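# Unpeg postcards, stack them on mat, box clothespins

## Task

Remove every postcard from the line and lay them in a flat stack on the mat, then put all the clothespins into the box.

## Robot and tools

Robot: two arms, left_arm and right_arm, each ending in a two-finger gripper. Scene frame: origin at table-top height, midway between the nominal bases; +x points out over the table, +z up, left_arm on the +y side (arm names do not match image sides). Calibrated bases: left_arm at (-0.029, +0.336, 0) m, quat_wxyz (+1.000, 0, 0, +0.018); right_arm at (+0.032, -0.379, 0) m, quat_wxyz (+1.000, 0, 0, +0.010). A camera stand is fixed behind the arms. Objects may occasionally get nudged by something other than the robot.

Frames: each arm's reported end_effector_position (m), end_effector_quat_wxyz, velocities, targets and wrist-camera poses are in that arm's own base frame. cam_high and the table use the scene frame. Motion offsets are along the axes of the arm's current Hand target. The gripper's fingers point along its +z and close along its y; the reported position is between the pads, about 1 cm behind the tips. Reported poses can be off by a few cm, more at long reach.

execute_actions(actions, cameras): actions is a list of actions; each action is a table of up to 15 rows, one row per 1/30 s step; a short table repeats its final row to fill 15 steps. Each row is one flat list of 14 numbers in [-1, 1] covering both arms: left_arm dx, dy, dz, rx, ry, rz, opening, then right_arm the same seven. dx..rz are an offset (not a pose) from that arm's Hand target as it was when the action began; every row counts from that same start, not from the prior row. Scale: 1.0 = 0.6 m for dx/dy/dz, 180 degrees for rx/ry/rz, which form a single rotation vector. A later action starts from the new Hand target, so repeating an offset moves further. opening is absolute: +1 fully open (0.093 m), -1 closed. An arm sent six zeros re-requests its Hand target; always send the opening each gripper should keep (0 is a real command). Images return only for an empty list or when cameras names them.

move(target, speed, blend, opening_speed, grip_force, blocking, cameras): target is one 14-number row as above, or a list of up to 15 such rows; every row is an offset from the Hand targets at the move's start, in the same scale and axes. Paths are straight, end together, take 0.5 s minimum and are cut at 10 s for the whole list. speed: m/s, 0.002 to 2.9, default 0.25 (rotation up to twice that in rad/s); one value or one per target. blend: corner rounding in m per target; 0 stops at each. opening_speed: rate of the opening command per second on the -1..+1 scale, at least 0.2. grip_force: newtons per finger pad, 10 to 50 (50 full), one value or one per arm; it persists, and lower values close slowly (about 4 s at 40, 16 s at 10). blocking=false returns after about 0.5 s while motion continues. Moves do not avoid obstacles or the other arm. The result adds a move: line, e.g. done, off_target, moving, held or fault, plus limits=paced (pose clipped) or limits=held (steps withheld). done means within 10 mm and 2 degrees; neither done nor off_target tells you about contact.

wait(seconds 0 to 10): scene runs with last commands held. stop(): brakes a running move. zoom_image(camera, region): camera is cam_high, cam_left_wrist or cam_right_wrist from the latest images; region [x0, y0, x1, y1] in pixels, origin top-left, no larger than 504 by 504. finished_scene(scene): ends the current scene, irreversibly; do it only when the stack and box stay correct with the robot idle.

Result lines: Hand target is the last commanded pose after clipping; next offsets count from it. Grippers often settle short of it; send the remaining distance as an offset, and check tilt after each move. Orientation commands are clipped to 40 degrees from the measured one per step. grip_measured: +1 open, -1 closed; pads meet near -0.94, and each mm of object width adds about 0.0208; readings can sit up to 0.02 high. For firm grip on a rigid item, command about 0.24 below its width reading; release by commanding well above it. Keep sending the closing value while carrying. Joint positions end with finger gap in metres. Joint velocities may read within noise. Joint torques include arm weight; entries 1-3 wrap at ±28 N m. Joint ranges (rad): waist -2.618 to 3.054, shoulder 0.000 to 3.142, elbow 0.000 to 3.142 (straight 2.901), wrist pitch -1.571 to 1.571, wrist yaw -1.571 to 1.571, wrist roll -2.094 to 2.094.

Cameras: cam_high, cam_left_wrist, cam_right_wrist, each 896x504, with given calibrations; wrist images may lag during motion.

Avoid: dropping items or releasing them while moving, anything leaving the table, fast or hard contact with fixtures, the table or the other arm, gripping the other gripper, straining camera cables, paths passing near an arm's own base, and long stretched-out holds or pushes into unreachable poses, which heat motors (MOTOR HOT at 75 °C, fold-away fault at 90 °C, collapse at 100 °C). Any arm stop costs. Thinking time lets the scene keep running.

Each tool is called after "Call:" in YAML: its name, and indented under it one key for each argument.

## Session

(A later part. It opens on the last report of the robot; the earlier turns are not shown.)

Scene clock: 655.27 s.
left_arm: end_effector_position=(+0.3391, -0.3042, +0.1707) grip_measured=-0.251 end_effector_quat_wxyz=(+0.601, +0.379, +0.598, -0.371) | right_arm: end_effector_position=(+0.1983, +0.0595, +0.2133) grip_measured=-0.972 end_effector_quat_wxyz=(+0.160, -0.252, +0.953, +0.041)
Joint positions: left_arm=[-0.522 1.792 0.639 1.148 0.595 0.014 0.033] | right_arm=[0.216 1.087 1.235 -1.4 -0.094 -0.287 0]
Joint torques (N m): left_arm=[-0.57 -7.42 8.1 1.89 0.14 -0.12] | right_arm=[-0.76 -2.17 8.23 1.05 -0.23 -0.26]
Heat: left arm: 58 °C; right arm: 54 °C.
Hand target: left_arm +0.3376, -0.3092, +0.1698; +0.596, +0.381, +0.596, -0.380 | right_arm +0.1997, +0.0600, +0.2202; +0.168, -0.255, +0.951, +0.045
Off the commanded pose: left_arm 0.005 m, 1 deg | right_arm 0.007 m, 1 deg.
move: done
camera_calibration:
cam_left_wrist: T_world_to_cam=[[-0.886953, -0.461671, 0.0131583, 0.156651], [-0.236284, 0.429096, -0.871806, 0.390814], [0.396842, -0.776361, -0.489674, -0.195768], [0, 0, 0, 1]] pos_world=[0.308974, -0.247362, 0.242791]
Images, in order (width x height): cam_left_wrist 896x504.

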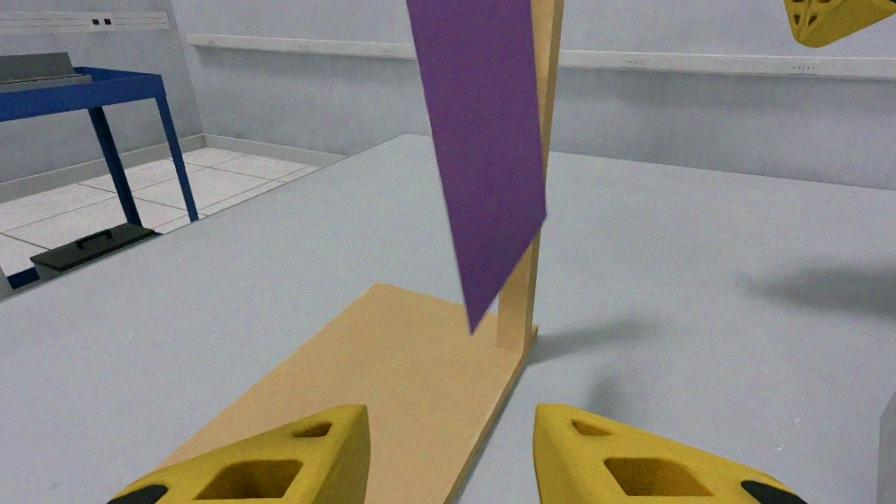

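Call:
move:
  target:
    - [0,-0.0083,0.1365,0.0556,0,0,-0.25,0,0,0,0,0,0,-1]
    - [0,-0.0173,0.1323,0.0556,0,0,-1,0,0,0,0,0,0,-1]
    - [0.1083,-0.0173,0.1323,0.0556,0,0,-1,0,0,0,0,0,0,-1]
  speed: [0.08,0.04,0.05]
  opening_speed: 0.6
  cameras: ["cam_left_wrist","cam_high"]

Call:
zoom_image:
  camera: "cam_high"
  region: [400, 200, 640, 460]

Scene clock: 713.20 s.
left_arm: end_effector_position=(+0.3680, -0.3849, +0.1151) grip_measured=-0.973 end_effector_quat_wxyz=(+0.572, +0.432, +0.553, -0.424) | right_arm: end_effector_position=(+0.1983, +0.0595, +0.2133) grip_measured=-0.972 end_effector_quat_wxyz=(+0.160, -0.252, +0.953, +0.041)
Joint positions: left_arm=[-0.603 2.227 0.991 1.255 0.697 0.013 0] | right_arm=[0.216 1.087 1.235 -1.4 -0.094 -0.287 0]
Joint torques (N m): left_arm=[-0.47 -11.44 4.92 1.84 0.05 -0.1] | right_arm=[-0.87 -2.04 8.25 0.99 -0.27 -0.27]
Heat: left arm: 54 °C; right arm: 55 °C.
Hand target: left_arm +0.3617, -0.3855, +0.1048; +0.561, +0.431, +0.561, -0.430 | right_arm +0.1997, +0.0600, +0.2202; +0.168, -0.255, +0.951, +0.045
Off the commanded pose: left_arm 0.012 m, 2 deg | right_arm 0.007 m, 1 deg.
move: off_target (left_arm)
camera_calibration:
cam_left_wrist: T_world_to_cam=[[-0.956328, -0.292297, -0.0000850299, 0.237912], [-0.138251, 0.452582, -0.88094, 0.35783], [0.257534, -0.842456, -0.473227, -0.273138], [0, 0, 0, 1]] pos_world=[0.347334, -0.322513, 0.185991]
Images, in order (width x height): cam_high 896x504, cam_left_wrist 896x504.

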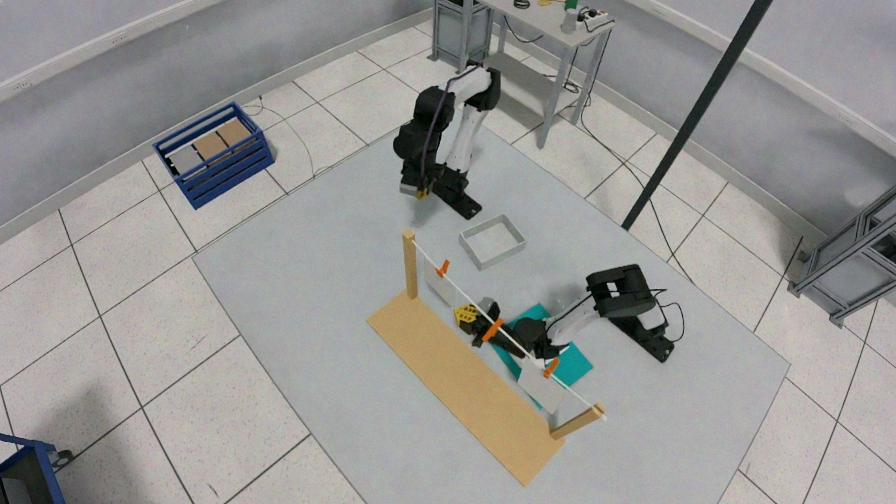

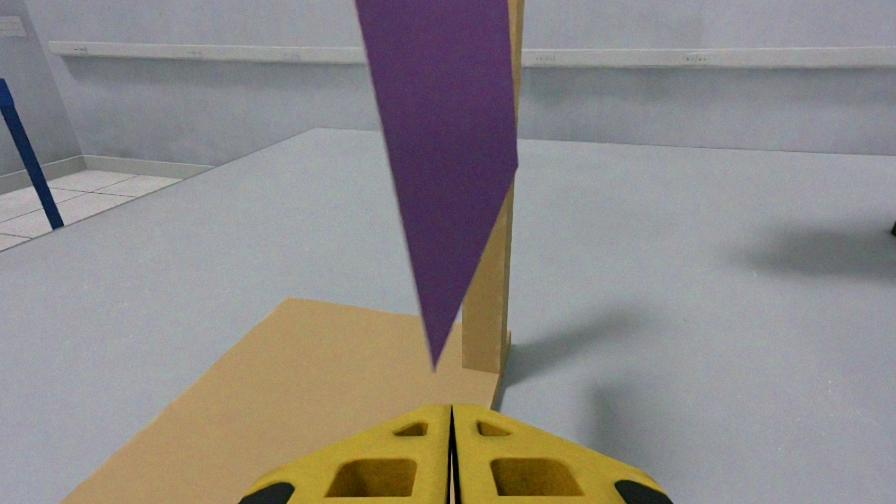

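Scaled by 1.938 from the camera's 896x504 image, which has a finer 1280x720 frame.

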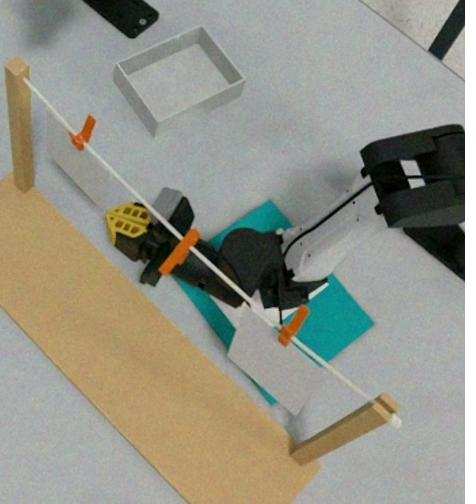

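Call:
move:
  target:
    - [0,0,-0.1,0,0,0,-0.25,0,0,0,0,0,0,-1]
    - [-0.142,0.0193,-0.0899,0,0,0,-0.25,0,0,0,0,0,0,-1]
    - [-0.142,0.0193,0.0268,0,0,0,-0.25,0,0,0,0,0,0,-1]
    - [-0.142,0.0128,0.025,0,0,0,-1,0,0,0,0,0,0,-1]
  speed: [0.12,0.15,0.08,0.03]
  blend: [0.01,0.01,0,0]
  opening_speed: 0.7
  cameras: ["cam_left_wrist","cam_high"]

Call:
zoom_image:
  camera: "cam_high"
  region: [400, 230, 560, 370]

Scene clock: 763.63 s.
left_arm: end_effector_position=(+0.3715, -0.3940, +0.1882) grip_measured=-0.973 end_effector_quat_wxyz=(+0.559, +0.433, +0.560, -0.431) | right_arm: end_effector_position=(+0.1983, +0.0595, +0.2133) grip_measured=-0.972 end_effector_quat_wxyz=(+0.160, -0.252, +0.953, +0.041)
Joint positions: left_arm=[-0.613 2.021 1.081 0.937 0.701 0.003 0] | right_arm=[0.216 1.087 1.235 -1.4 -0.094 -0.287 0]
Joint torques (N m): left_arm=[-0.49 -11.71 9.77 1.69 -0.08 0] | right_arm=[-0.79 -2.1 8.32 1.02 -0.23 -0.26]
Heat: left arm: 55 °C; right arm: 56 °C.
Hand target: left_arm +0.3729, -0.3981, +0.1900; +0.561, +0.431, +0.561, -0.430 | right_arm +0.1997, +0.0600, +0.2202; +0.168, -0.255, +0.951, +0.045
Off the commanded pose: left_arm 0.005 m, 0 deg | right_arm 0.007 m, 1 deg.
move: done
camera_calibration:
cam_left_wrist: T_world_to_cam=[[-0.959826, -0.279578, 0.0238907, 0.240394], [-0.156742, 0.463595, -0.872073, 0.436356], [0.232737, -0.840783, -0.488792, -0.234415], [0, 0, 0, 1]] pos_world=[0.353689, -0.332175, 0.260212]
Images, in order (width x height): cam_high 896x504, cam_left_wrist 896x504.

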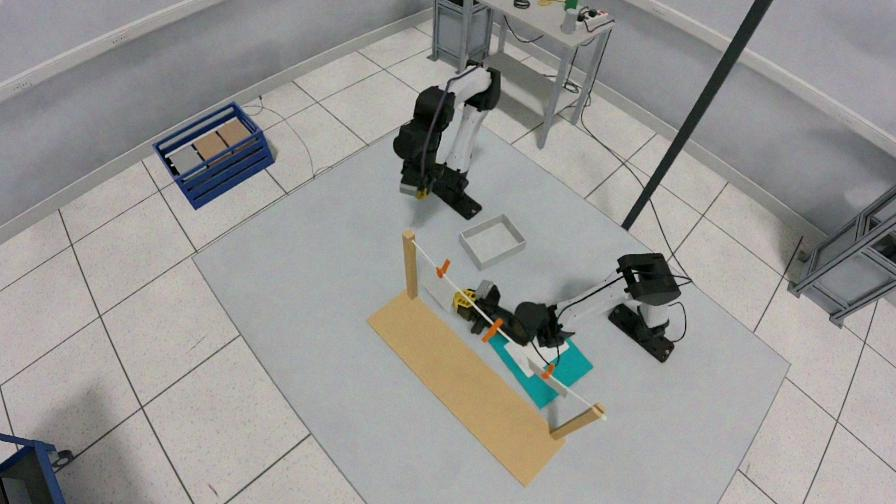

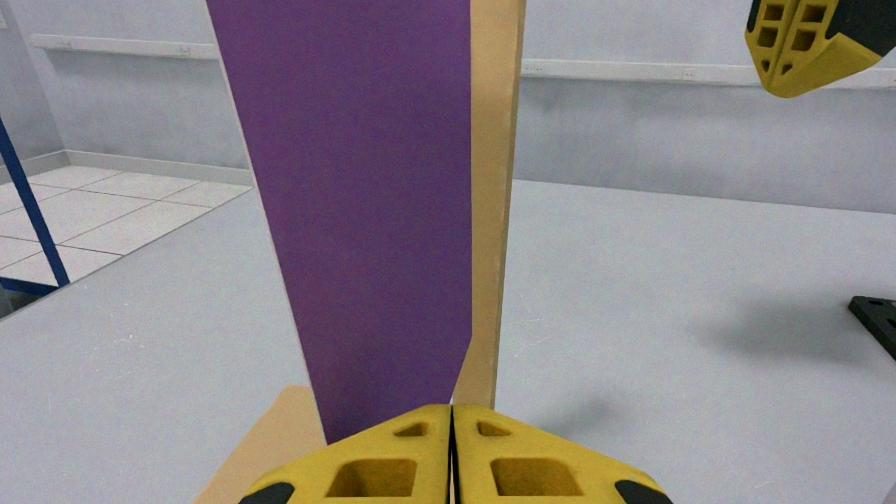

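Scaled by 3.150 from the camera's 896x504 image, which has a finer 1280x720 frame.

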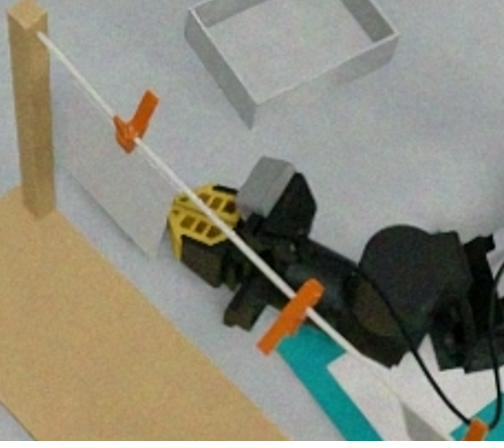

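Call:
move:
  target:
    - [0,0,-0.1,0,0,0,-0.25,0,0,0,0,0,0,-1]
    - [0,0.0282,-0.0925,0,0,0,-0.25,0,0,0,0,0,0,-1]
    - [0,0.0282,0.0075,0,0,0,-0.25,0,0,0,0,0,0,-1]
    - [0,0.0217,0.0058,0,0,0,-1,0,0,0,0,0,0,-1]
  speed: [0.12,0.1,0.08,0.03]
  blend: [0.005,0.005,0,0]
  opening_speed: 1.0
  cameras: ["cam_left_wrist"]

Scene clock: 794.63 s.
left_arm: end_effector_position=(+0.3850, -0.3939, +0.1882) grip_measured=-0.973 end_effector_quat_wxyz=(+0.559, +0.433, +0.561, -0.431) | right_arm: end_effector_position=(+0.1983, +0.0595, +0.2133) grip_measured=-0.972 end_effector_quat_wxyz=(+0.160, -0.252, +0.953, +0.041)
Joint positions: left_arm=[-0.594 2.054 1.134 0.916 0.72 0.003 0] | right_arm=[0.216 1.087 1.235 -1.4 -0.094 -0.287 0]
Joint torques (N m): left_arm=[-0.47 -12.07 9.87 1.69 -0.09 0] | right_arm=[-0.81 -1.98 8.21 1.02 -0.25 -0.26]
Heat: left arm: 56 °C; right arm: 57 °C.
Hand target: left_arm +0.3864, -0.3980, +0.1901; +0.561, +0.431, +0.561, -0.430 | right_arm +0.1997, +0.0600, +0.2202; +0.168, -0.255, +0.951, +0.045
Off the commanded pose: left_arm 0.005 m, 0 deg | right_arm 0.007 m, 1 deg.
move: done
camera_calibration:
cam_left_wrist: T_world_to_cam=[[-0.95972, -0.279922, 0.0241136, 0.253291], [-0.157144, 0.463658, -0.871967, 0.438538], [0.232903, -0.840633, -0.48897, -0.237377], [0, 0, 0, 1]] pos_world=[0.367288, -0.331977, 0.260213]
Images, in order (width x height): cam_left_wrist 896x504.

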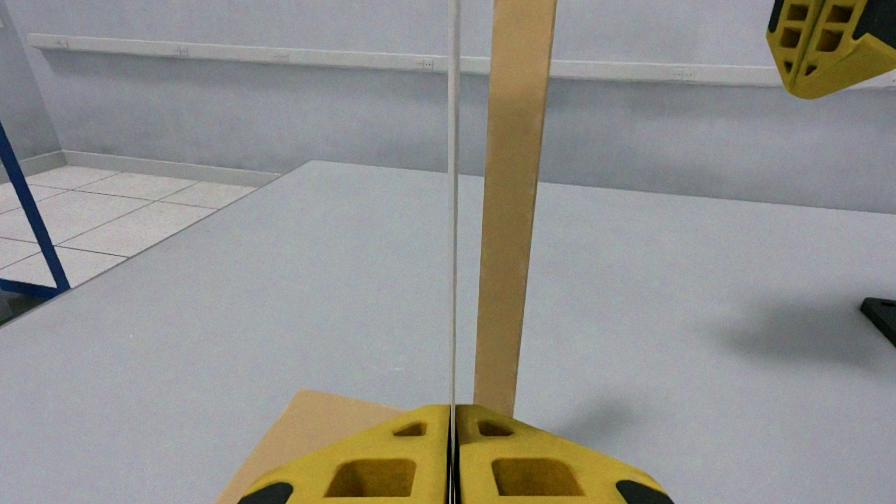

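Call:
move:
  target:
    - [0.1167,0,0,0,0,0,-1,0,0,0,0,0,0,-1]
    - [0.1002,-0.2162,-0.0717,0,0,0,-1,0,0,0,0,0,0,-1]
    - [-0.0332,-0.1282,-0.4968,0.1218,0.1218,0.4888,-1,0,0,0,0,0,0,-1]
    - [0.1168,-0.1225,-0.466,0.1218,0.1218,0.4888,-1,0,0,0,0,0,0,-1]
  speed: [0.05,0.15,0.35,0.12]
  blend: [0,0.03,0.02,0]
  cameras: ["cam_left_wrist","cam_high"]

Call:
zoom_image:
  camera: "cam_high"
  region: [400, 230, 640, 440]

Scene clock: 835.40 s.
left_arm: end_effector_position=(+0.2490, -0.1469, +0.1279) grip_measured=-0.973 end_effector_quat_wxyz=(+0.558, +0.793, +0.212, +0.120) | right_arm: end_effector_position=(+0.1983, +0.0595, +0.2133) grip_measured=-0.972 end_effector_quat_wxyz=(+0.160, -0.252, +0.953, +0.041)
Joint positions: left_arm=[-0.036 1.07 0.363 0.055 0.96 2.08 0] | right_arm=[0.216 1.087 1.235 -1.4 -0.094 -0.287 0]
Joint torques (N m): left_arm=[0.46 -2 6.34 1.45 0.53 0.09] | right_arm=[-0.64 -2.11 8.25 1 -0.24 -0.25]
Heat: left arm: 58 °C; right arm: 58 °C.
Hand target: left_arm +0.2433, -0.1468, +0.1199; +0.511, +0.850, +0.112, +0.067 | right_arm +0.1997, +0.0600, +0.2202; +0.168, -0.255, +0.951, +0.045
Off the commanded pose: left_arm 0.010 m, 16 deg | right_arm 0.007 m, 1 deg.
joint sent to its limit (left arm) — joint 6 (wrist roll), upper limit. The joint targets are off in orientation, not in position.
move: off_target (left_arm)
camera_calibration:
cam_left_wrist: T_world_to_cam=[[-0.213303, 0.252696, -0.943741, 0.20953], [0.55543, 0.826045, 0.0956448, 0.00221466], [0.803741, -0.50378, -0.316553, -0.142297], [0, 0, 0, 1]] pos_world=[0.157833, -0.126463, 0.152485]
Images, in order (width x height): cam_high 896x504, cam_left_wrist 896x504.

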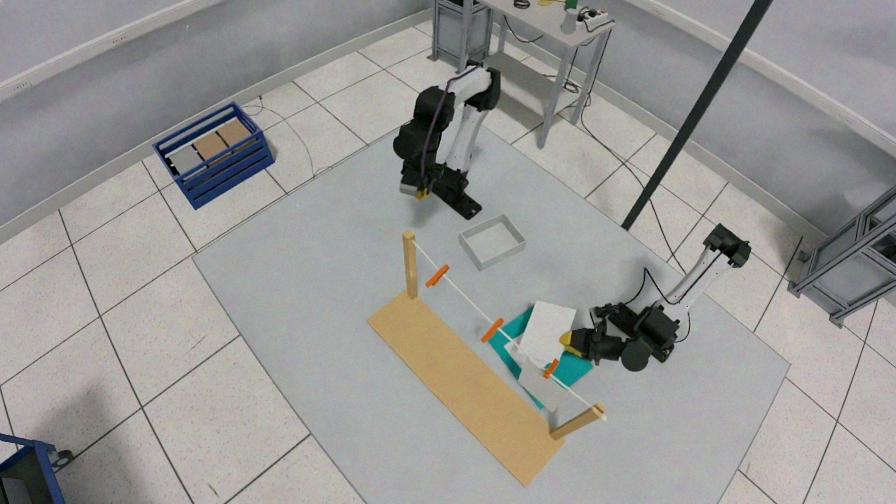

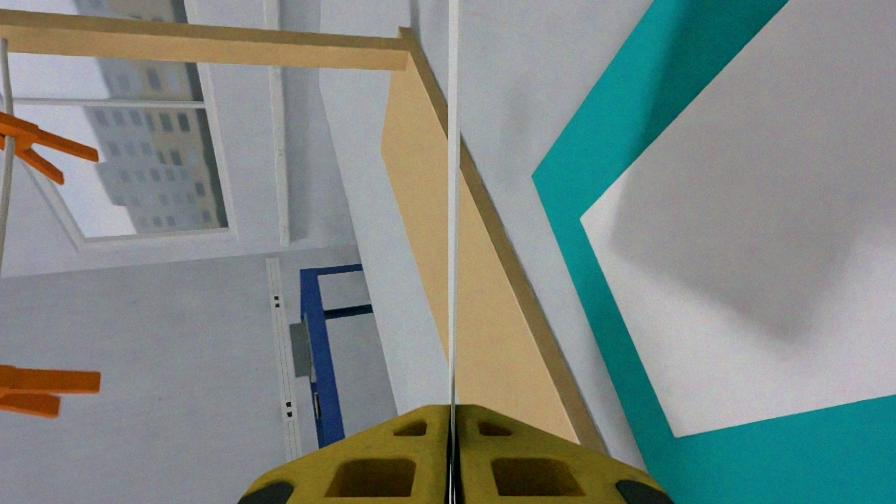

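Scaled by 2.100 from the camera's 896x504 image, which has a finer 1280x720 frame.

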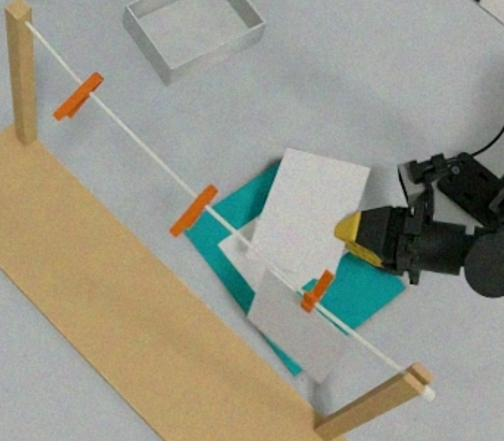

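Call:
move:
  target:
    - [-0.0128,-0.1017,0.0502,-0.0436,0.0604,-0.0431,-1,0,0,0,0,0,0,-1]
    - [-0.0165,-0.1492,0.0567,-0.0436,0.0604,-0.0431,-1,0,0,0,0,0,0,-1]
    - [-0.0165,-0.1492,0.0567,-0.0436,0.0604,-0.0431,-0.7,0,0,0,0,0,0,-1]
    - [-0.032,-0.1805,-0.0093,-0.0436,0.0604,-0.0431,-0.7,0,0,0,0,0,0,-1]
    - [-0.032,-0.0333,-0.0877,-0.0436,0.0604,-0.0431,-0.7,0,0,0,0,0,0,-1]
  speed: [0.1,0.05,0.05,0.07,0.15]
  cameras: ["cam_left_wrist","cam_high"]

Call:
zoom_image:
  camera: "cam_high"
  region: [400, 230, 640, 440]

Scene clock: 882.20 s.
left_arm: end_effector_position=(+0.2065, -0.0992, +0.1175) grip_measured=-0.701 end_effector_quat_wxyz=(+0.596, +0.736, +0.281, +0.155) | right_arm: end_effector_position=(+0.1983, +0.0595, +0.2133) grip_measured=-0.972 end_effector_quat_wxyz=(+0.160, -0.252, +0.953, +0.041)
Joint positions: left_arm=[0.295 0.708 0.137 -0.089 1.168 2.08 0.012] | right_arm=[0.216 1.087 1.235 -1.4 -0.094 -0.287 0]
Joint torques (N m): left_arm=[-0.51 -0.2 12.1 1.15 0.34 0.09] | right_arm=[-0.75 -2.02 8.24 1.03 -0.26 -0.25]
Heat: left arm: 50 °C; right arm: 58 °C.
Hand target: left_arm +0.2104, -0.0979, +0.1270; +0.558, +0.793, +0.212, +0.120 | right_arm +0.1997, +0.0600, +0.2202; +0.168, -0.255, +0.951, +0.045
Off the commanded pose: left_arm 0.010 m, 12 deg | right_arm 0.007 m, 1 deg.
joint sent to its limit (left arm) — joint 6 (wrist roll), upper limit. The joint targets are off in orientation, not in position.
move: off_target (left_arm)
camera_calibration:
cam_left_wrist: T_world_to_cam=[[-0.233204, 0.0941194, -0.967862, 0.169742], [0.410705, 0.91171, -0.0102996, 0.0381734], [0.88144, -0.399908, -0.25127, -0.100763], [0, 0, 0, 1]] pos_world=[0.112723, -0.091075, 0.139361]
Images, in order (width x height): cam_high 896x504, cam_left_wrist 896x504.

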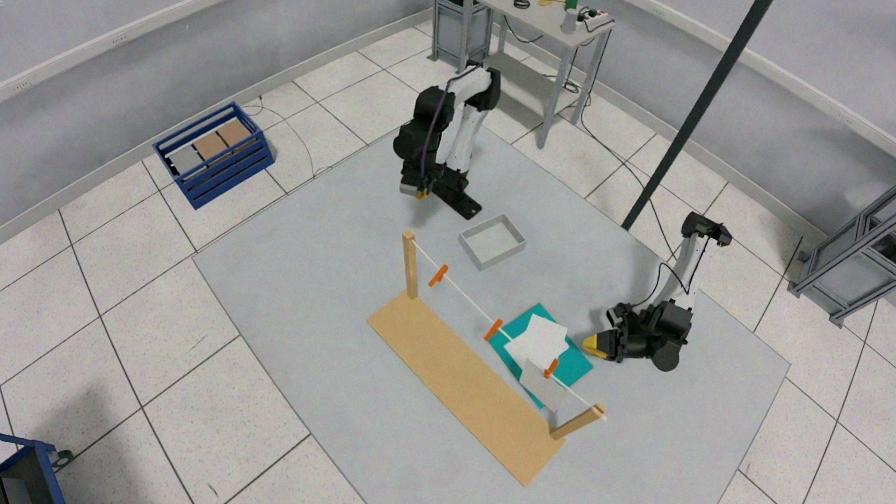

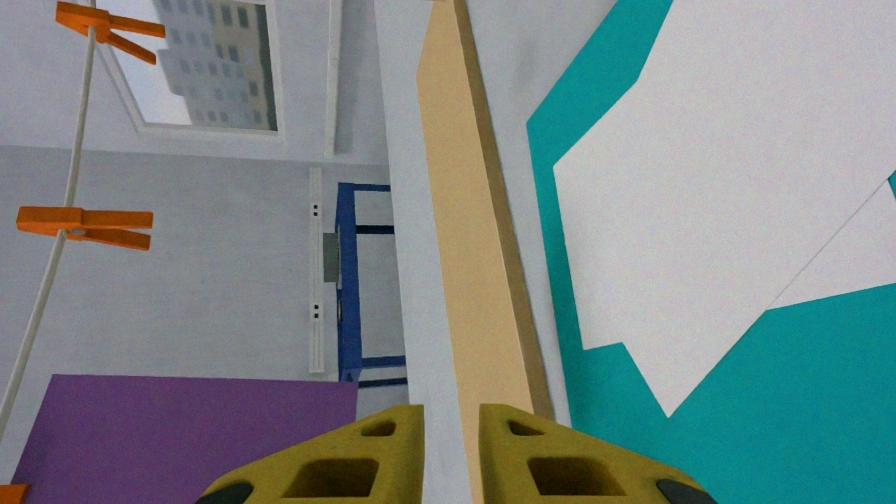

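Scaled by 2.100 from the camera's 896x504 image, which has a finer 1280x720 frame.

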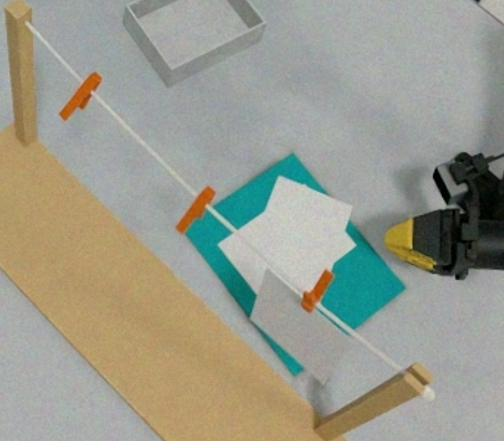

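Call:
move:
  target:
    - [0.0853,0.0703,-0.1717,0,0,0,-0.7,-0.194,0.3005,0.0887,-0.203,-0.3703,-0.1419,-0.25]
    - [0.0853,0.0703,-0.1717,0,0,0,-0.7,-0.4583,0.4583,0.2203,-0.203,-0.3703,-0.1419,-0.25]
  speed: [0.3,0.15]
  blend: [0.03,0]
  opening_speed: 1.0
  cameras: ["cam_right_wrist"]

Scene clock: 939.77 s.
left_arm: end_effector_position=(+0.2205, -0.0030, +0.1890) grip_measured=-0.701 end_effector_quat_wxyz=(+0.640, +0.640, +0.310, +0.290) | right_arm: end_effector_position=(+0.3216, +0.4435, +0.1919) grip_measured=-0.253 end_effector_quat_wxyz=(+0.573, -0.420, +0.569, +0.415)
Joint positions: left_arm=[0.855 0.786 0.259 -0.008 1.547 2.08 0.012] | right_arm=[0.808 1.982 1.036 0.946 -0.455 -0.009 0.033]
Joint torques (N m): left_arm=[0.99 -0.76 11.74 1.1 0.54 0.08] | right_arm=[0.81 -9.88 8.69 2.09 0.15 0.01]
Heat: left arm: 55 °C; right arm: 59 °C.
Hand target: left_arm +0.2201, +0.0001, +0.2000; +0.558, +0.793, +0.212, +0.120 | right_arm +0.3252, +0.4500, +0.1899; +0.572, -0.415, +0.573, +0.415
Off the commanded pose: left_arm 0.011 m, 30 deg | right_arm 0.008 m, 1 deg.
joint sent to its limit (left arm) — joint 5 (wrist yaw), upper limit; joint 6 (wrist roll), upper limit. The joint targets are off in orientation, not in position.
move: off_target (left_arm)
camera_calibration:
cam_right_wrist: T_world_to_cam=[[0.953626, -0.300159, 0.0224243, -0.177468], [-0.109849, -0.416422, -0.902511, 0.431053], [0.280234, 0.858194, -0.430083, -0.302795], [0, 0, 0, 1]] pos_world=[0.301443, 0.386088, 0.262783]
Images, in order (width x height): cam_right_wrist 896x504.

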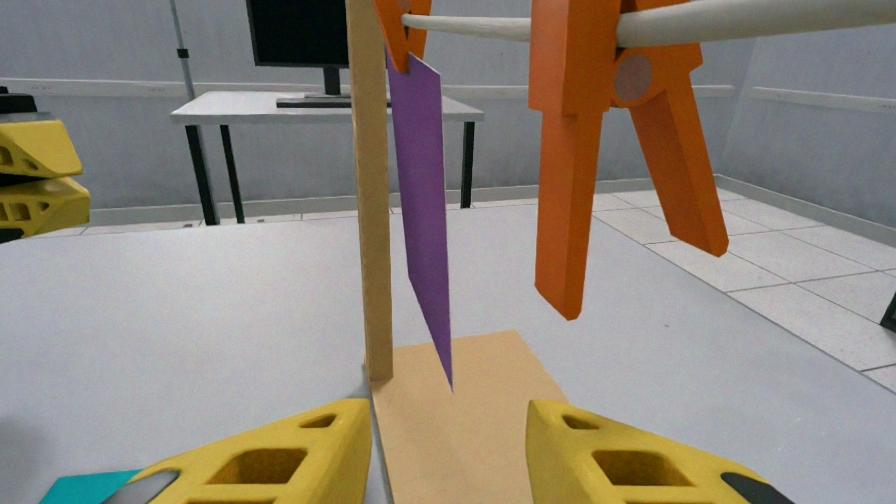

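Call:
move:
  target:
    - [-0.1213,0.1495,0.1795,-0.1105,0.3319,-0.046,0.64,-0.0167,0.0385,-0.5557,0,0,0,-0.25]
    - [-0.1057,0.2385,0.4172,-0.1105,0.3319,-0.046,0.64,-0.0167,0.0385,-0.5557,0,0,0,-0.25]
  speed: [0.3,0.2]
  blend: [0.03,0]
  opening_speed: 1.5
  cameras: ["cam_left_wrist","cam_high"]

Scene clock: 999.77 s.
left_arm: end_effector_position=(+0.2952, -0.2788, +0.2415) grip_measured=+0.639 end_effector_quat_wxyz=(+0.507, +0.520, +0.487, +0.487) | right_arm: end_effector_position=(+0.1983, +0.1417, +0.1912) grip_measured=-0.253 end_effector_quat_wxyz=(+0.561, -0.402, +0.584, +0.428)
Joint positions: left_arm=[-1.131 1.53 0.741 0.76 -1.078 1.559 0.076] | right_arm=[-0.125 0.892 0.132 0.736 -1.38 0.026 0.033]
Joint torques (N m): left_arm=[1.01 -6.39 11.45 1.73 -0.11 0.1] | right_arm=[-0.77 -1.84 8.62 1.55 -0.16 -0.34]
Heat: left arm: 62 °C; right arm: 58 °C.
Hand target: left_arm +0.2998, -0.2797, +0.2497; +0.509, +0.509, +0.491, +0.491 | right_arm +0.2000, +0.1401, +0.2002; +0.572, -0.415, +0.573, +0.415
Off the commanded pose: left_arm 0.009 m, 1 deg | right_arm 0.009 m, 3 deg.
move: off_target (right_arm)
camera_calibration:
cam_left_wrist: T_world_to_cam=[[0.0127207, -0.0129146, -0.999836, 0.232668], [-0.439694, 0.897983, -0.0171932, 0.4157], [0.898057, 0.439841, 0.00574449, -0.0525323], [0, 0, 0, 1]] pos_world=[0.226998, -0.347181, 0.240078]
Images, in order (width x height): cam_high 896x504, cam_left_wrist 896x504.

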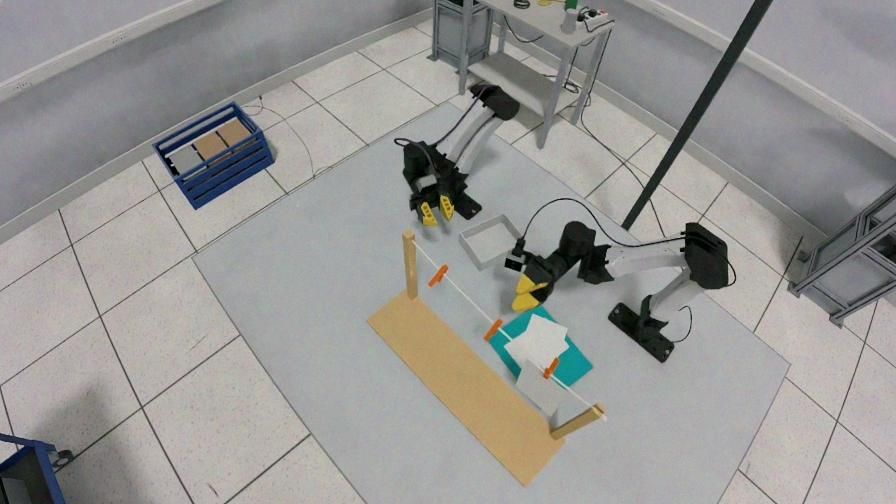

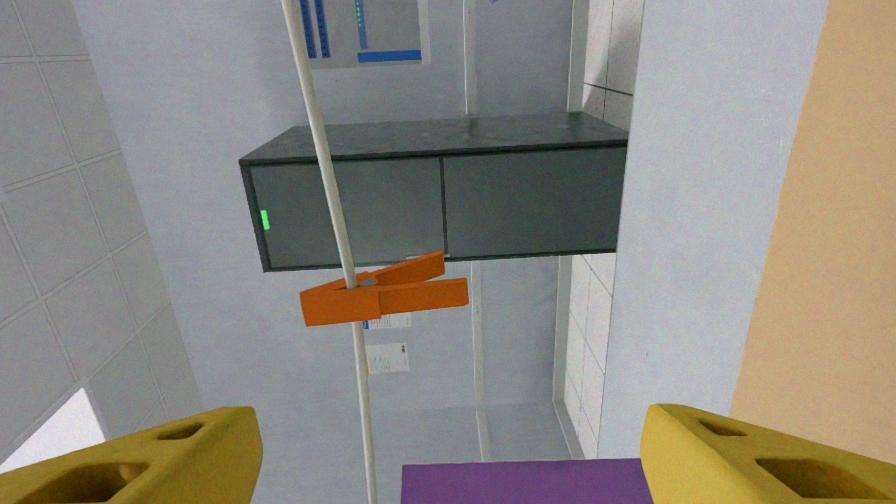

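Call:
move:
  target:
    - [0.036,0.0113,0.0917,0,0,0,0.64,0,0,0,0,0,0,-0.25]
    - [0.0383,0.0113,0.1549,0,0,0,0.64,0,0,0,0,0,0,-0.25]
  speed: [0.12,0.04]
  blend: [0.01,0]
  cameras: ["cam_left_wrist"]

Scene clock: 1041.20 s.
left_arm: end_effector_position=(+0.3879, -0.2561, +0.2505) grip_measured=+0.639 end_effector_quat_wxyz=(+0.507, +0.508, +0.495, +0.491) | right_arm: end_effector_position=(+0.1983, +0.1417, +0.1907) grip_measured=-0.253 end_effector_quat_wxyz=(+0.560, -0.401, +0.584, +0.429)
Joint positions: left_arm=[-0.852 1.648 0.891 0.749 -0.823 1.562 0.076] | right_arm=[-0.125 0.892 0.132 0.731 -1.38 0.023 0.033]
Joint torques (N m): left_arm=[0.9 -7.82 12.16 1.65 0.14 0.08] | right_arm=[-0.7 -2.18 8.5 1.53 -0.15 -0.32]
Heat: left arm: 63 °C; right arm: 61 °C.
Hand target: left_arm +0.3936, -0.2601, +0.2566; +0.509, +0.509, +0.491, +0.491 | right_arm +0.2000, +0.1401, +0.2002; +0.572, -0.415, +0.573, +0.415
Off the commanded pose: left_arm 0.009 m, 0 deg | right_arm 0.010 m, 3 deg.
move: off_target (right_arm)
camera_calibration:
cam_left_wrist: T_world_to_cam=[[0.0204934, -0.0279967, -0.999398, 0.233795], [-0.460297, 0.887102, -0.0342897, 0.445706], [0.887528, 0.460723, 0.00529296, -0.136175], [0, 0, 0, 1]] pos_world=[0.321226, -0.326103, 0.249658]
Images, in order (width x height): cam_left_wrist 896x504.

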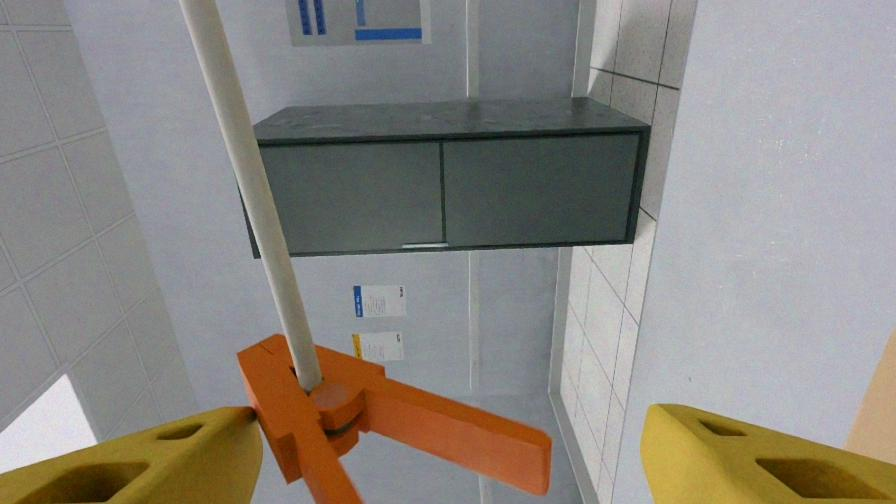

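Call:
move:
  target: [0,0.05,0,0,0,0,-0.55,0,0,0,0,0,0,-0.25]
  speed: 0.02
  opening_speed: 0.8
  cameras: ["cam_left_wrist"]

Scene clock: 1051.77 s.
left_arm: end_effector_position=(+0.3919, -0.2607, +0.2704) grip_measured=-0.542 end_effector_quat_wxyz=(+0.502, +0.513, +0.494, +0.491) | right_arm: end_effector_position=(+0.1983, +0.1417, +0.1907) grip_measured=-0.253 end_effector_quat_wxyz=(+0.560, -0.401, +0.584, +0.429)
Joint positions: left_arm=[-0.852 1.628 0.97 0.637 -0.822 1.562 0.019] | right_arm=[-0.125 0.892 0.132 0.731 -1.38 0.023 0.033]
Joint torques (N m): left_arm=[0.9 -11.12 12.1 1.53 0.12 0.08] | right_arm=[-0.58 -2.13 8.57 1.52 -0.13 -0.35]
Heat: left arm: 63 °C; right arm: 61 °C.
Hand target: left_arm +0.3935, -0.2600, +0.2867; +0.509, +0.508, +0.491, +0.491 | right_arm +0.2000, +0.1401, +0.2002; +0.572, -0.415, +0.573, +0.415
Off the commanded pose: left_arm 0.016 m, 1 deg | right_arm 0.010 m, 3 deg.
move: off_target (left_arm, right_arm)
camera_calibration:
cam_left_wrist: T_world_to_cam=[[0.0113714, -0.017745, -0.999778, 0.259861], [-0.460126, 0.887605, -0.0209875, 0.448802], [0.887781, 0.460263, 0.00192838, -0.137031], [0, 0, 0, 1]] pos_world=[0.325204, -0.330677, 0.269487]
Images, in order (width x height): cam_left_wrist 896x504.

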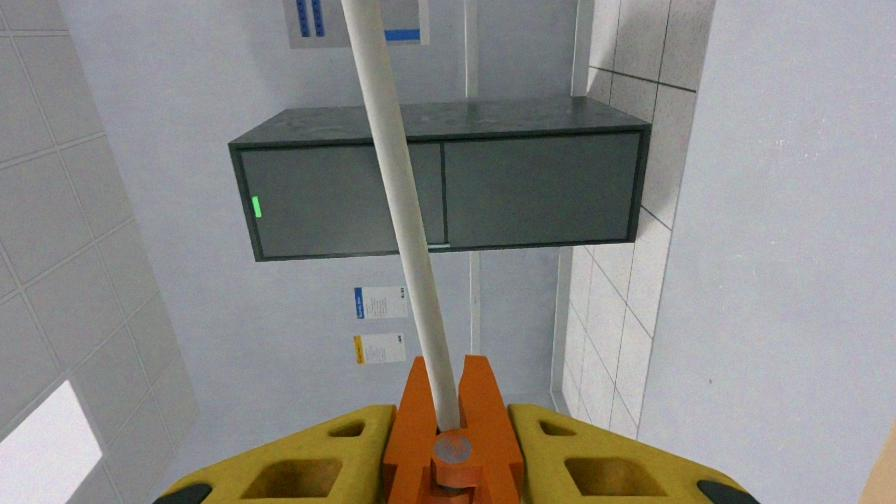

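Call:
move:
  target:
    - [0,0,0,0,0,0,0.0,0,0,0,0,0,0,-0.25]
    - [0,0,-0.0183,0,0,0,0.0,0,0,0,0,0,0,-0.25]
    - [0,0,-0.0183,0,0,0,-0.6,0,0,0,0,0,0,-0.25]
    - [0,0,-0.0183,0,0,0,-1,0,0,0,0,0,0,-0.25]
  speed: [0.03,0.03,0.03,0.03]
  opening_speed: 0.7
  cameras: ["cam_left_wrist"]

Scene clock: 1073.37 s.
left_arm: end_effector_position=(+0.3866, -0.2614, +0.2780) grip_measured=-0.652 end_effector_quat_wxyz=(+0.507, +0.512, +0.492, +0.489) | right_arm: end_effector_position=(+0.1983, +0.1417, +0.1907) grip_measured=-0.253 end_effector_quat_wxyz=(+0.560, -0.401, +0.584, +0.429)
Joint positions: left_arm=[-0.863 1.604 0.97 0.621 -0.824 1.563 0.014] | right_arm=[-0.125 0.892 0.132 0.731 -1.38 0.023 0.033]
Joint torques (N m): left_arm=[-0.42 -11.12 9.61 1.66 -0.11 0.06] | right_arm=[-0.77 -1.96 8.51 1.55 -0.14 -0.36]
Heat: left arm: 64 °C; right arm: 62 °C.
Hand target: left_arm +0.3826, -0.2597, +0.2866; +0.509, +0.509, +0.491, +0.491 | right_arm +0.2000, +0.1401, +0.2002; +0.572, -0.415, +0.573, +0.415
Off the commanded pose: left_arm 0.010 m, 1 deg | right_arm 0.010 m, 3 deg.
move: off_target (right_arm)
camera_calibration:
cam_left_wrist: T_world_to_cam=[[0.0167929, -0.0237995, -0.999576, 0.263717], [-0.452553, 0.891271, -0.0288238, 0.447289], [0.891579, 0.452845, 0.00419651, -0.136073], [0, 0, 0, 1]] pos_world=[0.319313, -0.33076, 0.277069]
Images, in order (width x height): cam_left_wrist 896x504.

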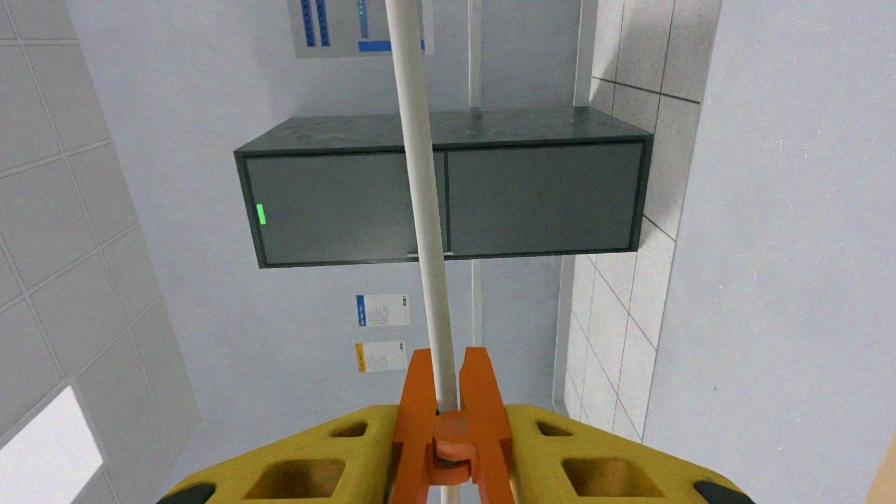

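Call:
move:
  target:
    - [0,0,0,0,0,0,0.0,0,0,0,0,0,0,-0.25]
    - [0,0,-0.02,0,0,0,0.0,0,0,0,0,0,0,-0.25]
    - [0,0,-0.02,0,0,0,-0.6,0,0,0,0,0,0,-0.25]
    - [0,0,-0.02,0,0,0,-1,0,0,0,0,0,0,-0.25]
  speed: [0.03,0.03,0.03,0.03]
  opening_speed: 0.7
  cameras: ["cam_left_wrist"]

Scene clock: 1086.20 s.
left_arm: end_effector_position=(+0.3757, -0.2626, +0.2871) grip_measured=-0.742 end_effector_quat_wxyz=(+0.514, +0.505, +0.493, +0.488) | right_arm: end_effector_position=(+0.1983, +0.1417, +0.1907) grip_measured=-0.253 end_effector_quat_wxyz=(+0.560, -0.401, +0.584, +0.429)
Joint positions: left_arm=[-0.89 1.573 0.961 0.619 -0.852 1.563 0.01] | right_arm=[-0.125 0.892 0.132 0.731 -1.38 0.023 0.033]
Joint torques (N m): left_arm=[-0.39 -10.69 7.58 1.66 -0.1 0.07] | right_arm=[-0.79 -1.98 8.51 1.53 -0.13 -0.32]
Heat: left arm: 62 °C; right arm: 62 °C.
Hand target: left_arm +0.3706, -0.2593, +0.2865; +0.509, +0.509, +0.491, +0.491 | right_arm +0.2000, +0.1401, +0.2002; +0.572, -0.415, +0.573, +0.415
Off the commanded pose: left_arm 0.006 m, 1 deg | right_arm 0.010 m, 3 deg.
move: off_target (right_arm)
camera_calibration:
cam_left_wrist: T_world_to_cam=[[0.0298057, -0.0392557, -0.998785, 0.263754], [-0.452004, 0.890697, -0.0484962, 0.449011], [0.891518, 0.4529, 0.00880415, -0.127143], [0, 0, 0, 1]] pos_world=[0.308444, -0.331996, 0.286328]
Images, in order (width x height): cam_left_wrist 896x504.

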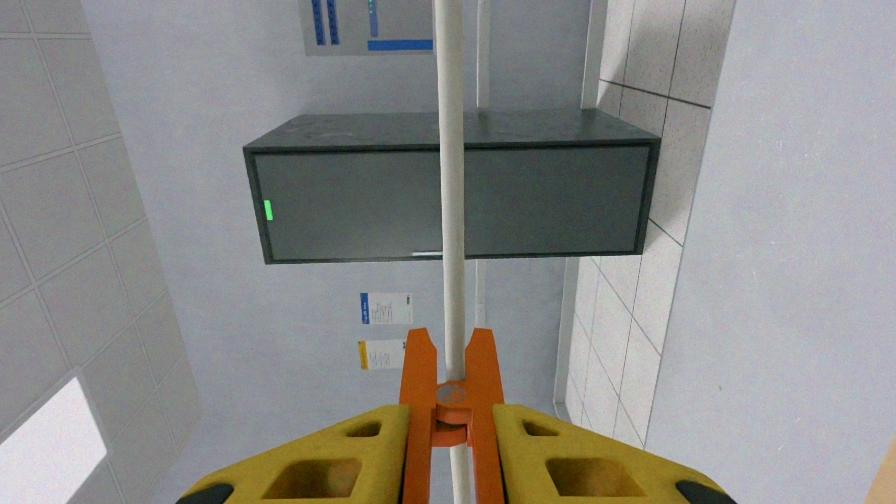

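Call:
move:
  target:
    - [0,0,-0.0833,0,0,0,-1,0,0,0,0,0,0,-0.25]
    - [-0.0225,-0.0108,-0.1337,0,0,0,-1,0,-0.0721,-0.2219,0,0,0,-0.25]
    - [-0.3523,-0.2442,-0.5023,0.4683,-0.0786,-0.1797,-1,0,-0.0721,-0.2219,0,0,0,-0.25]
  speed: [0.04,0.1,0.3]
  blend: [0,0.02,0]
  cameras: ["cam_left_wrist","cam_high"]

Scene clock: 1136.40 s.
left_arm: end_effector_position=(+0.0663, -0.4517, +0.1364) grip_measured=-0.758 end_effector_quat_wxyz=(+0.197, +0.624, +0.740, -0.154) | right_arm: end_effector_position=(+0.2037, +0.0004, +0.2037) grip_measured=-0.253 end_effector_quat_wxyz=(+0.678, -0.210, +0.675, +0.203)
Joint positions: left_arm=[-1.438 1.832 1.512 -0.747 -0.036 -0.028 0.009] | right_arm=[-0.971 0.572 0.06 0.713 -1.564 0.19 0.033]
Joint torques (N m): left_arm=[-0.47 -9.91 11.1 1.27 0.11 -0.12] | right_arm=[-0.77 0.29 5.68 1.3 0.07 -0.05]
Heat: left arm: 56 °C; right arm: 62 °C.
Hand target: left_arm +0.0621, -0.4599, +0.1398; +0.199, +0.621, +0.740, -0.166 | right_arm +0.1999, +0.0001, +0.2002; +0.572, -0.415, +0.573, +0.415
Off the commanded pose: left_arm 0.010 m, 1 deg | right_arm 0.005 m, 38 deg.
joint sent to its limit (right arm) — joint 5 (wrist yaw), lower limit. The joint targets are off in orientation, not in position.
move: off_target (right_arm)
camera_calibration:
cam_left_wrist: T_world_to_cam=[[-0.977802, -0.207461, -0.0293848, -0.0263524], [-0.207627, 0.978204, 0.00269115, 0.48664], [0.028186, 0.0087325, -0.999565, 0.229724], [0, 0, 0, 1]] pos_world=[0.0687974, -0.483507, 0.22754]
Images, in order (width x height): cam_high 896x504, cam_left_wrist 896x504.

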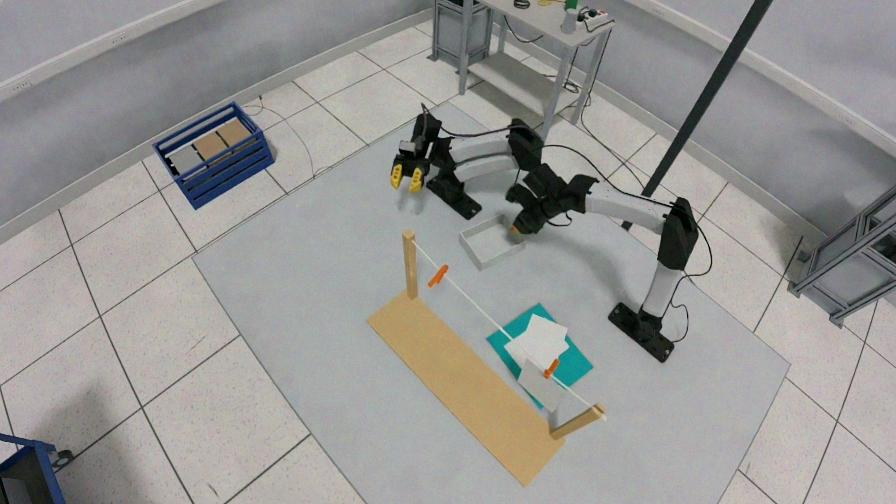

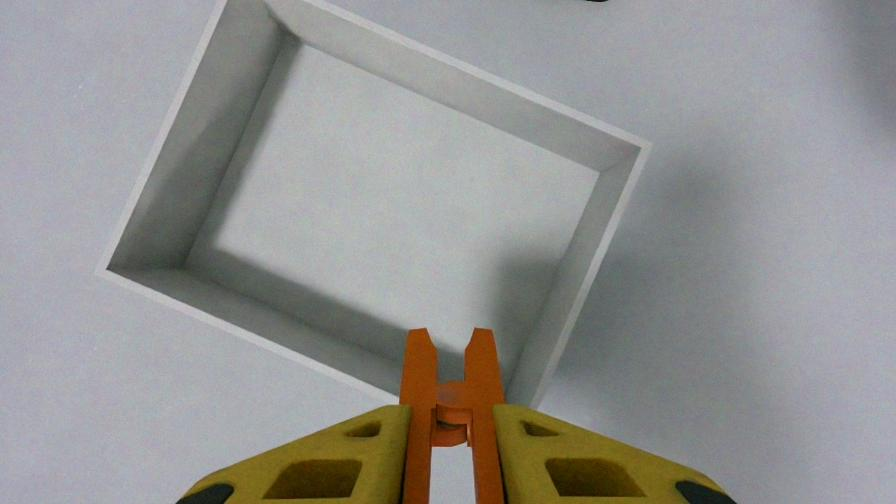

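Call:
move:
  target:
    - [0.0412,-0.0105,0.115,0,0,0,-1,0,0,0,0,0,0,-0.25]
    - [0.0412,-0.0105,0.115,0,0,0,0.05,0,0,0,0,0,0,-0.25]
    - [-0.0355,-0.0105,-0.0178,0,0,0,0.05,0,0,0,0,0,0,-0.25]
  speed: [0.1,0.05,0.1]
  opening_speed: 1.0
  cameras: ["cam_left_wrist"]

Call:
move:
  target: [0.2027,0.3307,-0.2904,0,0,0,0.05,0,0,0,0,0,0,-0.25]
  speed: 0.25
  cameras: []

Scene clock: 1191.73 s.
left_arm: end_effector_position=(+0.0619, -0.4701, +0.1400) grip_measured=+0.049 end_effector_quat_wxyz=(+0.187, +0.626, +0.742, -0.150) | right_arm: end_effector_position=(+0.2037, +0.0004, +0.2037) grip_measured=-0.253 end_effector_quat_wxyz=(+0.678, -0.210, +0.675, +0.203)
Joint positions: left_arm=[-1.452 1.917 1.648 -0.819 -0.035 -0.041 0.048] | right_arm=[-0.971 0.572 0.06 0.713 -1.564 0.19 0.033]
Joint torques (N m): left_arm=[-0.49 -14.32 11.89 1.05 0.05 -0.11] | right_arm=[-0.72 0.29 5.7 1.29 0.03 -0.06]
Heat: left arm: 58 °C; right arm: 56 °C.
Hand target: left_arm +0.0581, -0.4740, +0.1597; +0.198, +0.621, +0.740, -0.166 | right_arm +0.1999, +0.0001, +0.2002; +0.572, -0.415, +0.573, +0.415
Off the commanded pose: left_arm 0.020 m, 2 deg | right_arm 0.005 m, 38 deg.
joint sent to its limit (right arm) — joint 5 (wrist yaw), lower limit. The joint targets are off in orientation, not in position.
move: off_target (left_arm, right_arm)
camera_calibration:
cam_left_wrist: T_world_to_cam=[[-0.978674, -0.203967, -0.0243847, -0.0333685], [-0.204543, 0.978562, 0.0240473, 0.50065], [0.018957, 0.0285222, -0.999413, 0.243475], [0, 0, 0, 1]] pos_world=[0.0651318, -0.503668, 0.230479]
Images, in order (width x height): cam_left_wrist 896x504.

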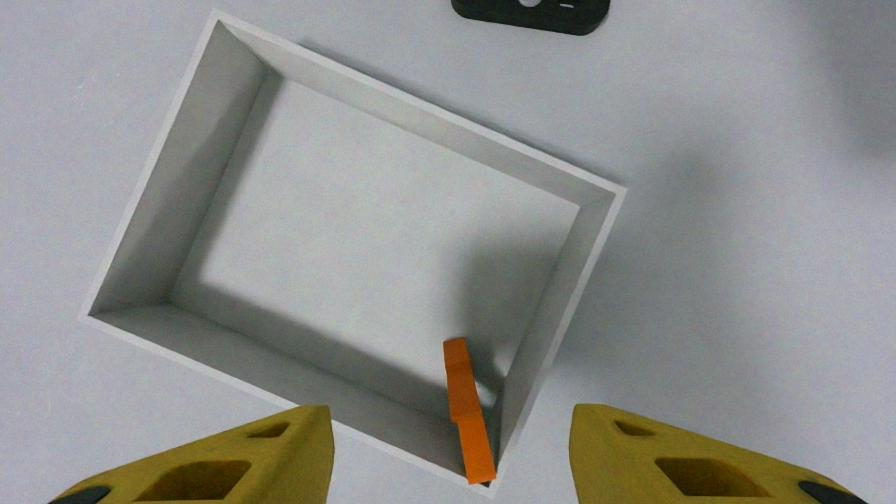

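Scene clock: 1193.83 s.
left_arm: end_effector_position=(+0.2183, -0.2479, +0.2421) grip_measured=+0.049 end_effector_quat_wxyz=(+0.191, +0.617, +0.746, -0.162) | right_arm: end_effector_position=(+0.2037, +0.0004, +0.2037) grip_measured=-0.253 end_effector_quat_wxyz=(+0.678, -0.210, +0.675, +0.203)
Joint positions: left_arm=[-0.687 1.481 1.568 -1.259 0.321 0.629 0.048] | right_arm=[-0.971 0.572 0.06 0.713 -1.564 0.19 0.033]
Joint torques (N m): left_arm=[0.66 -5.94 11.47 0.87 0.39 0.17] | right_arm=[-0.7 0.27 5.74 1.32 0.03 -0.05]
Heat: left arm: 58 °C; right arm: 56 °C.
Hand target: left_arm +0.2201, -0.2500, +0.2499; +0.198, +0.621, +0.740, -0.166 | right_arm +0.1999, +0.0001, +0.2002; +0.572, -0.415, +0.573, +0.415
Off the commanded pose: left_arm 0.008 m, 1 deg | right_arm 0.005 m, 38 deg.
joint sent to its limit (right arm) — joint 5 (wrist yaw), lower limit. The joint targets are off in orientation, not in position.
move: off_target (right_arm)
No camera images: "cameras" was empty.

Call:
move:
  target:
    - [0,0,0,0,0,0,0.05,-0.0833,0.0773,0.2378,0.3094,-0.3101,0.4273,0.64]
    - [0,0,0,0,0,0,0.05,-0.075,0.0772,0.4533,0.3094,-0.3101,0.4273,0.64]
  speed: [0.3,0.2]
  blend: [0.03,0]
  opening_speed: 1.5
  cameras: ["cam_right_wrist"]

Scene clock: 1218.73 s.
left_arm: end_effector_position=(+0.2182, -0.2479, +0.2420) grip_measured=+0.049 end_effector_quat_wxyz=(+0.191, +0.617, +0.746, -0.162) | right_arm: end_effector_position=(+0.2365, +0.2741, +0.2435) grip_measured=+0.637 end_effector_quat_wxyz=(+0.492, +0.494, +0.509, +0.505)
Joint positions: left_arm=[-0.687 1.481 1.568 -1.259 0.321 0.63 0.048] | right_arm=[1.323 1.447 0.667 0.762 1.295 1.586 0.076]
Joint torques (N m): left_arm=[0.68 -5.94 11.45 0.88 0.38 0.17] | right_arm=[-0.81 -4.71 7.61 1.71 0.2 -0.28]
Heat: left arm: 58 °C; right arm: 56 °C.
Hand target: left_arm +0.2202, -0.2500, +0.2499; +0.198, +0.621, +0.740, -0.166 | right_arm +0.2402, +0.2730, +0.2451; +0.500, +0.500, +0.500, +0.500
Off the commanded pose: left_arm 0.008 m, 1 deg | right_arm 0.004 m, 2 deg.
move: done
camera_calibration:
cam_right_wrist: T_world_to_cam=[[-0.00166839, -0.0164989, -0.999862, 0.248821], [-0.455197, 0.890282, -0.0139312, -0.0950584], [0.890389, 0.455111, -0.00899561, -0.247638], [0, 0, 0, 1]] pos_world=[0.177639, 0.201437, 0.245235]
Images, in order (width x height): cam_right_wrist 896x504.

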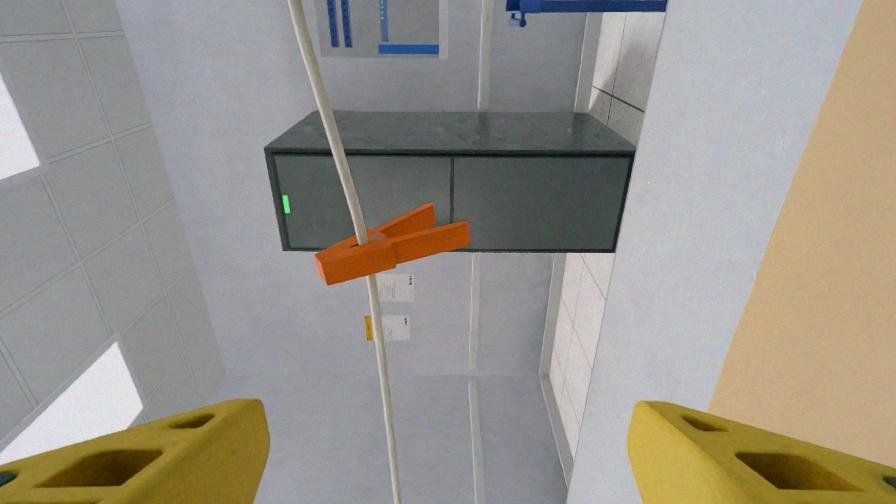

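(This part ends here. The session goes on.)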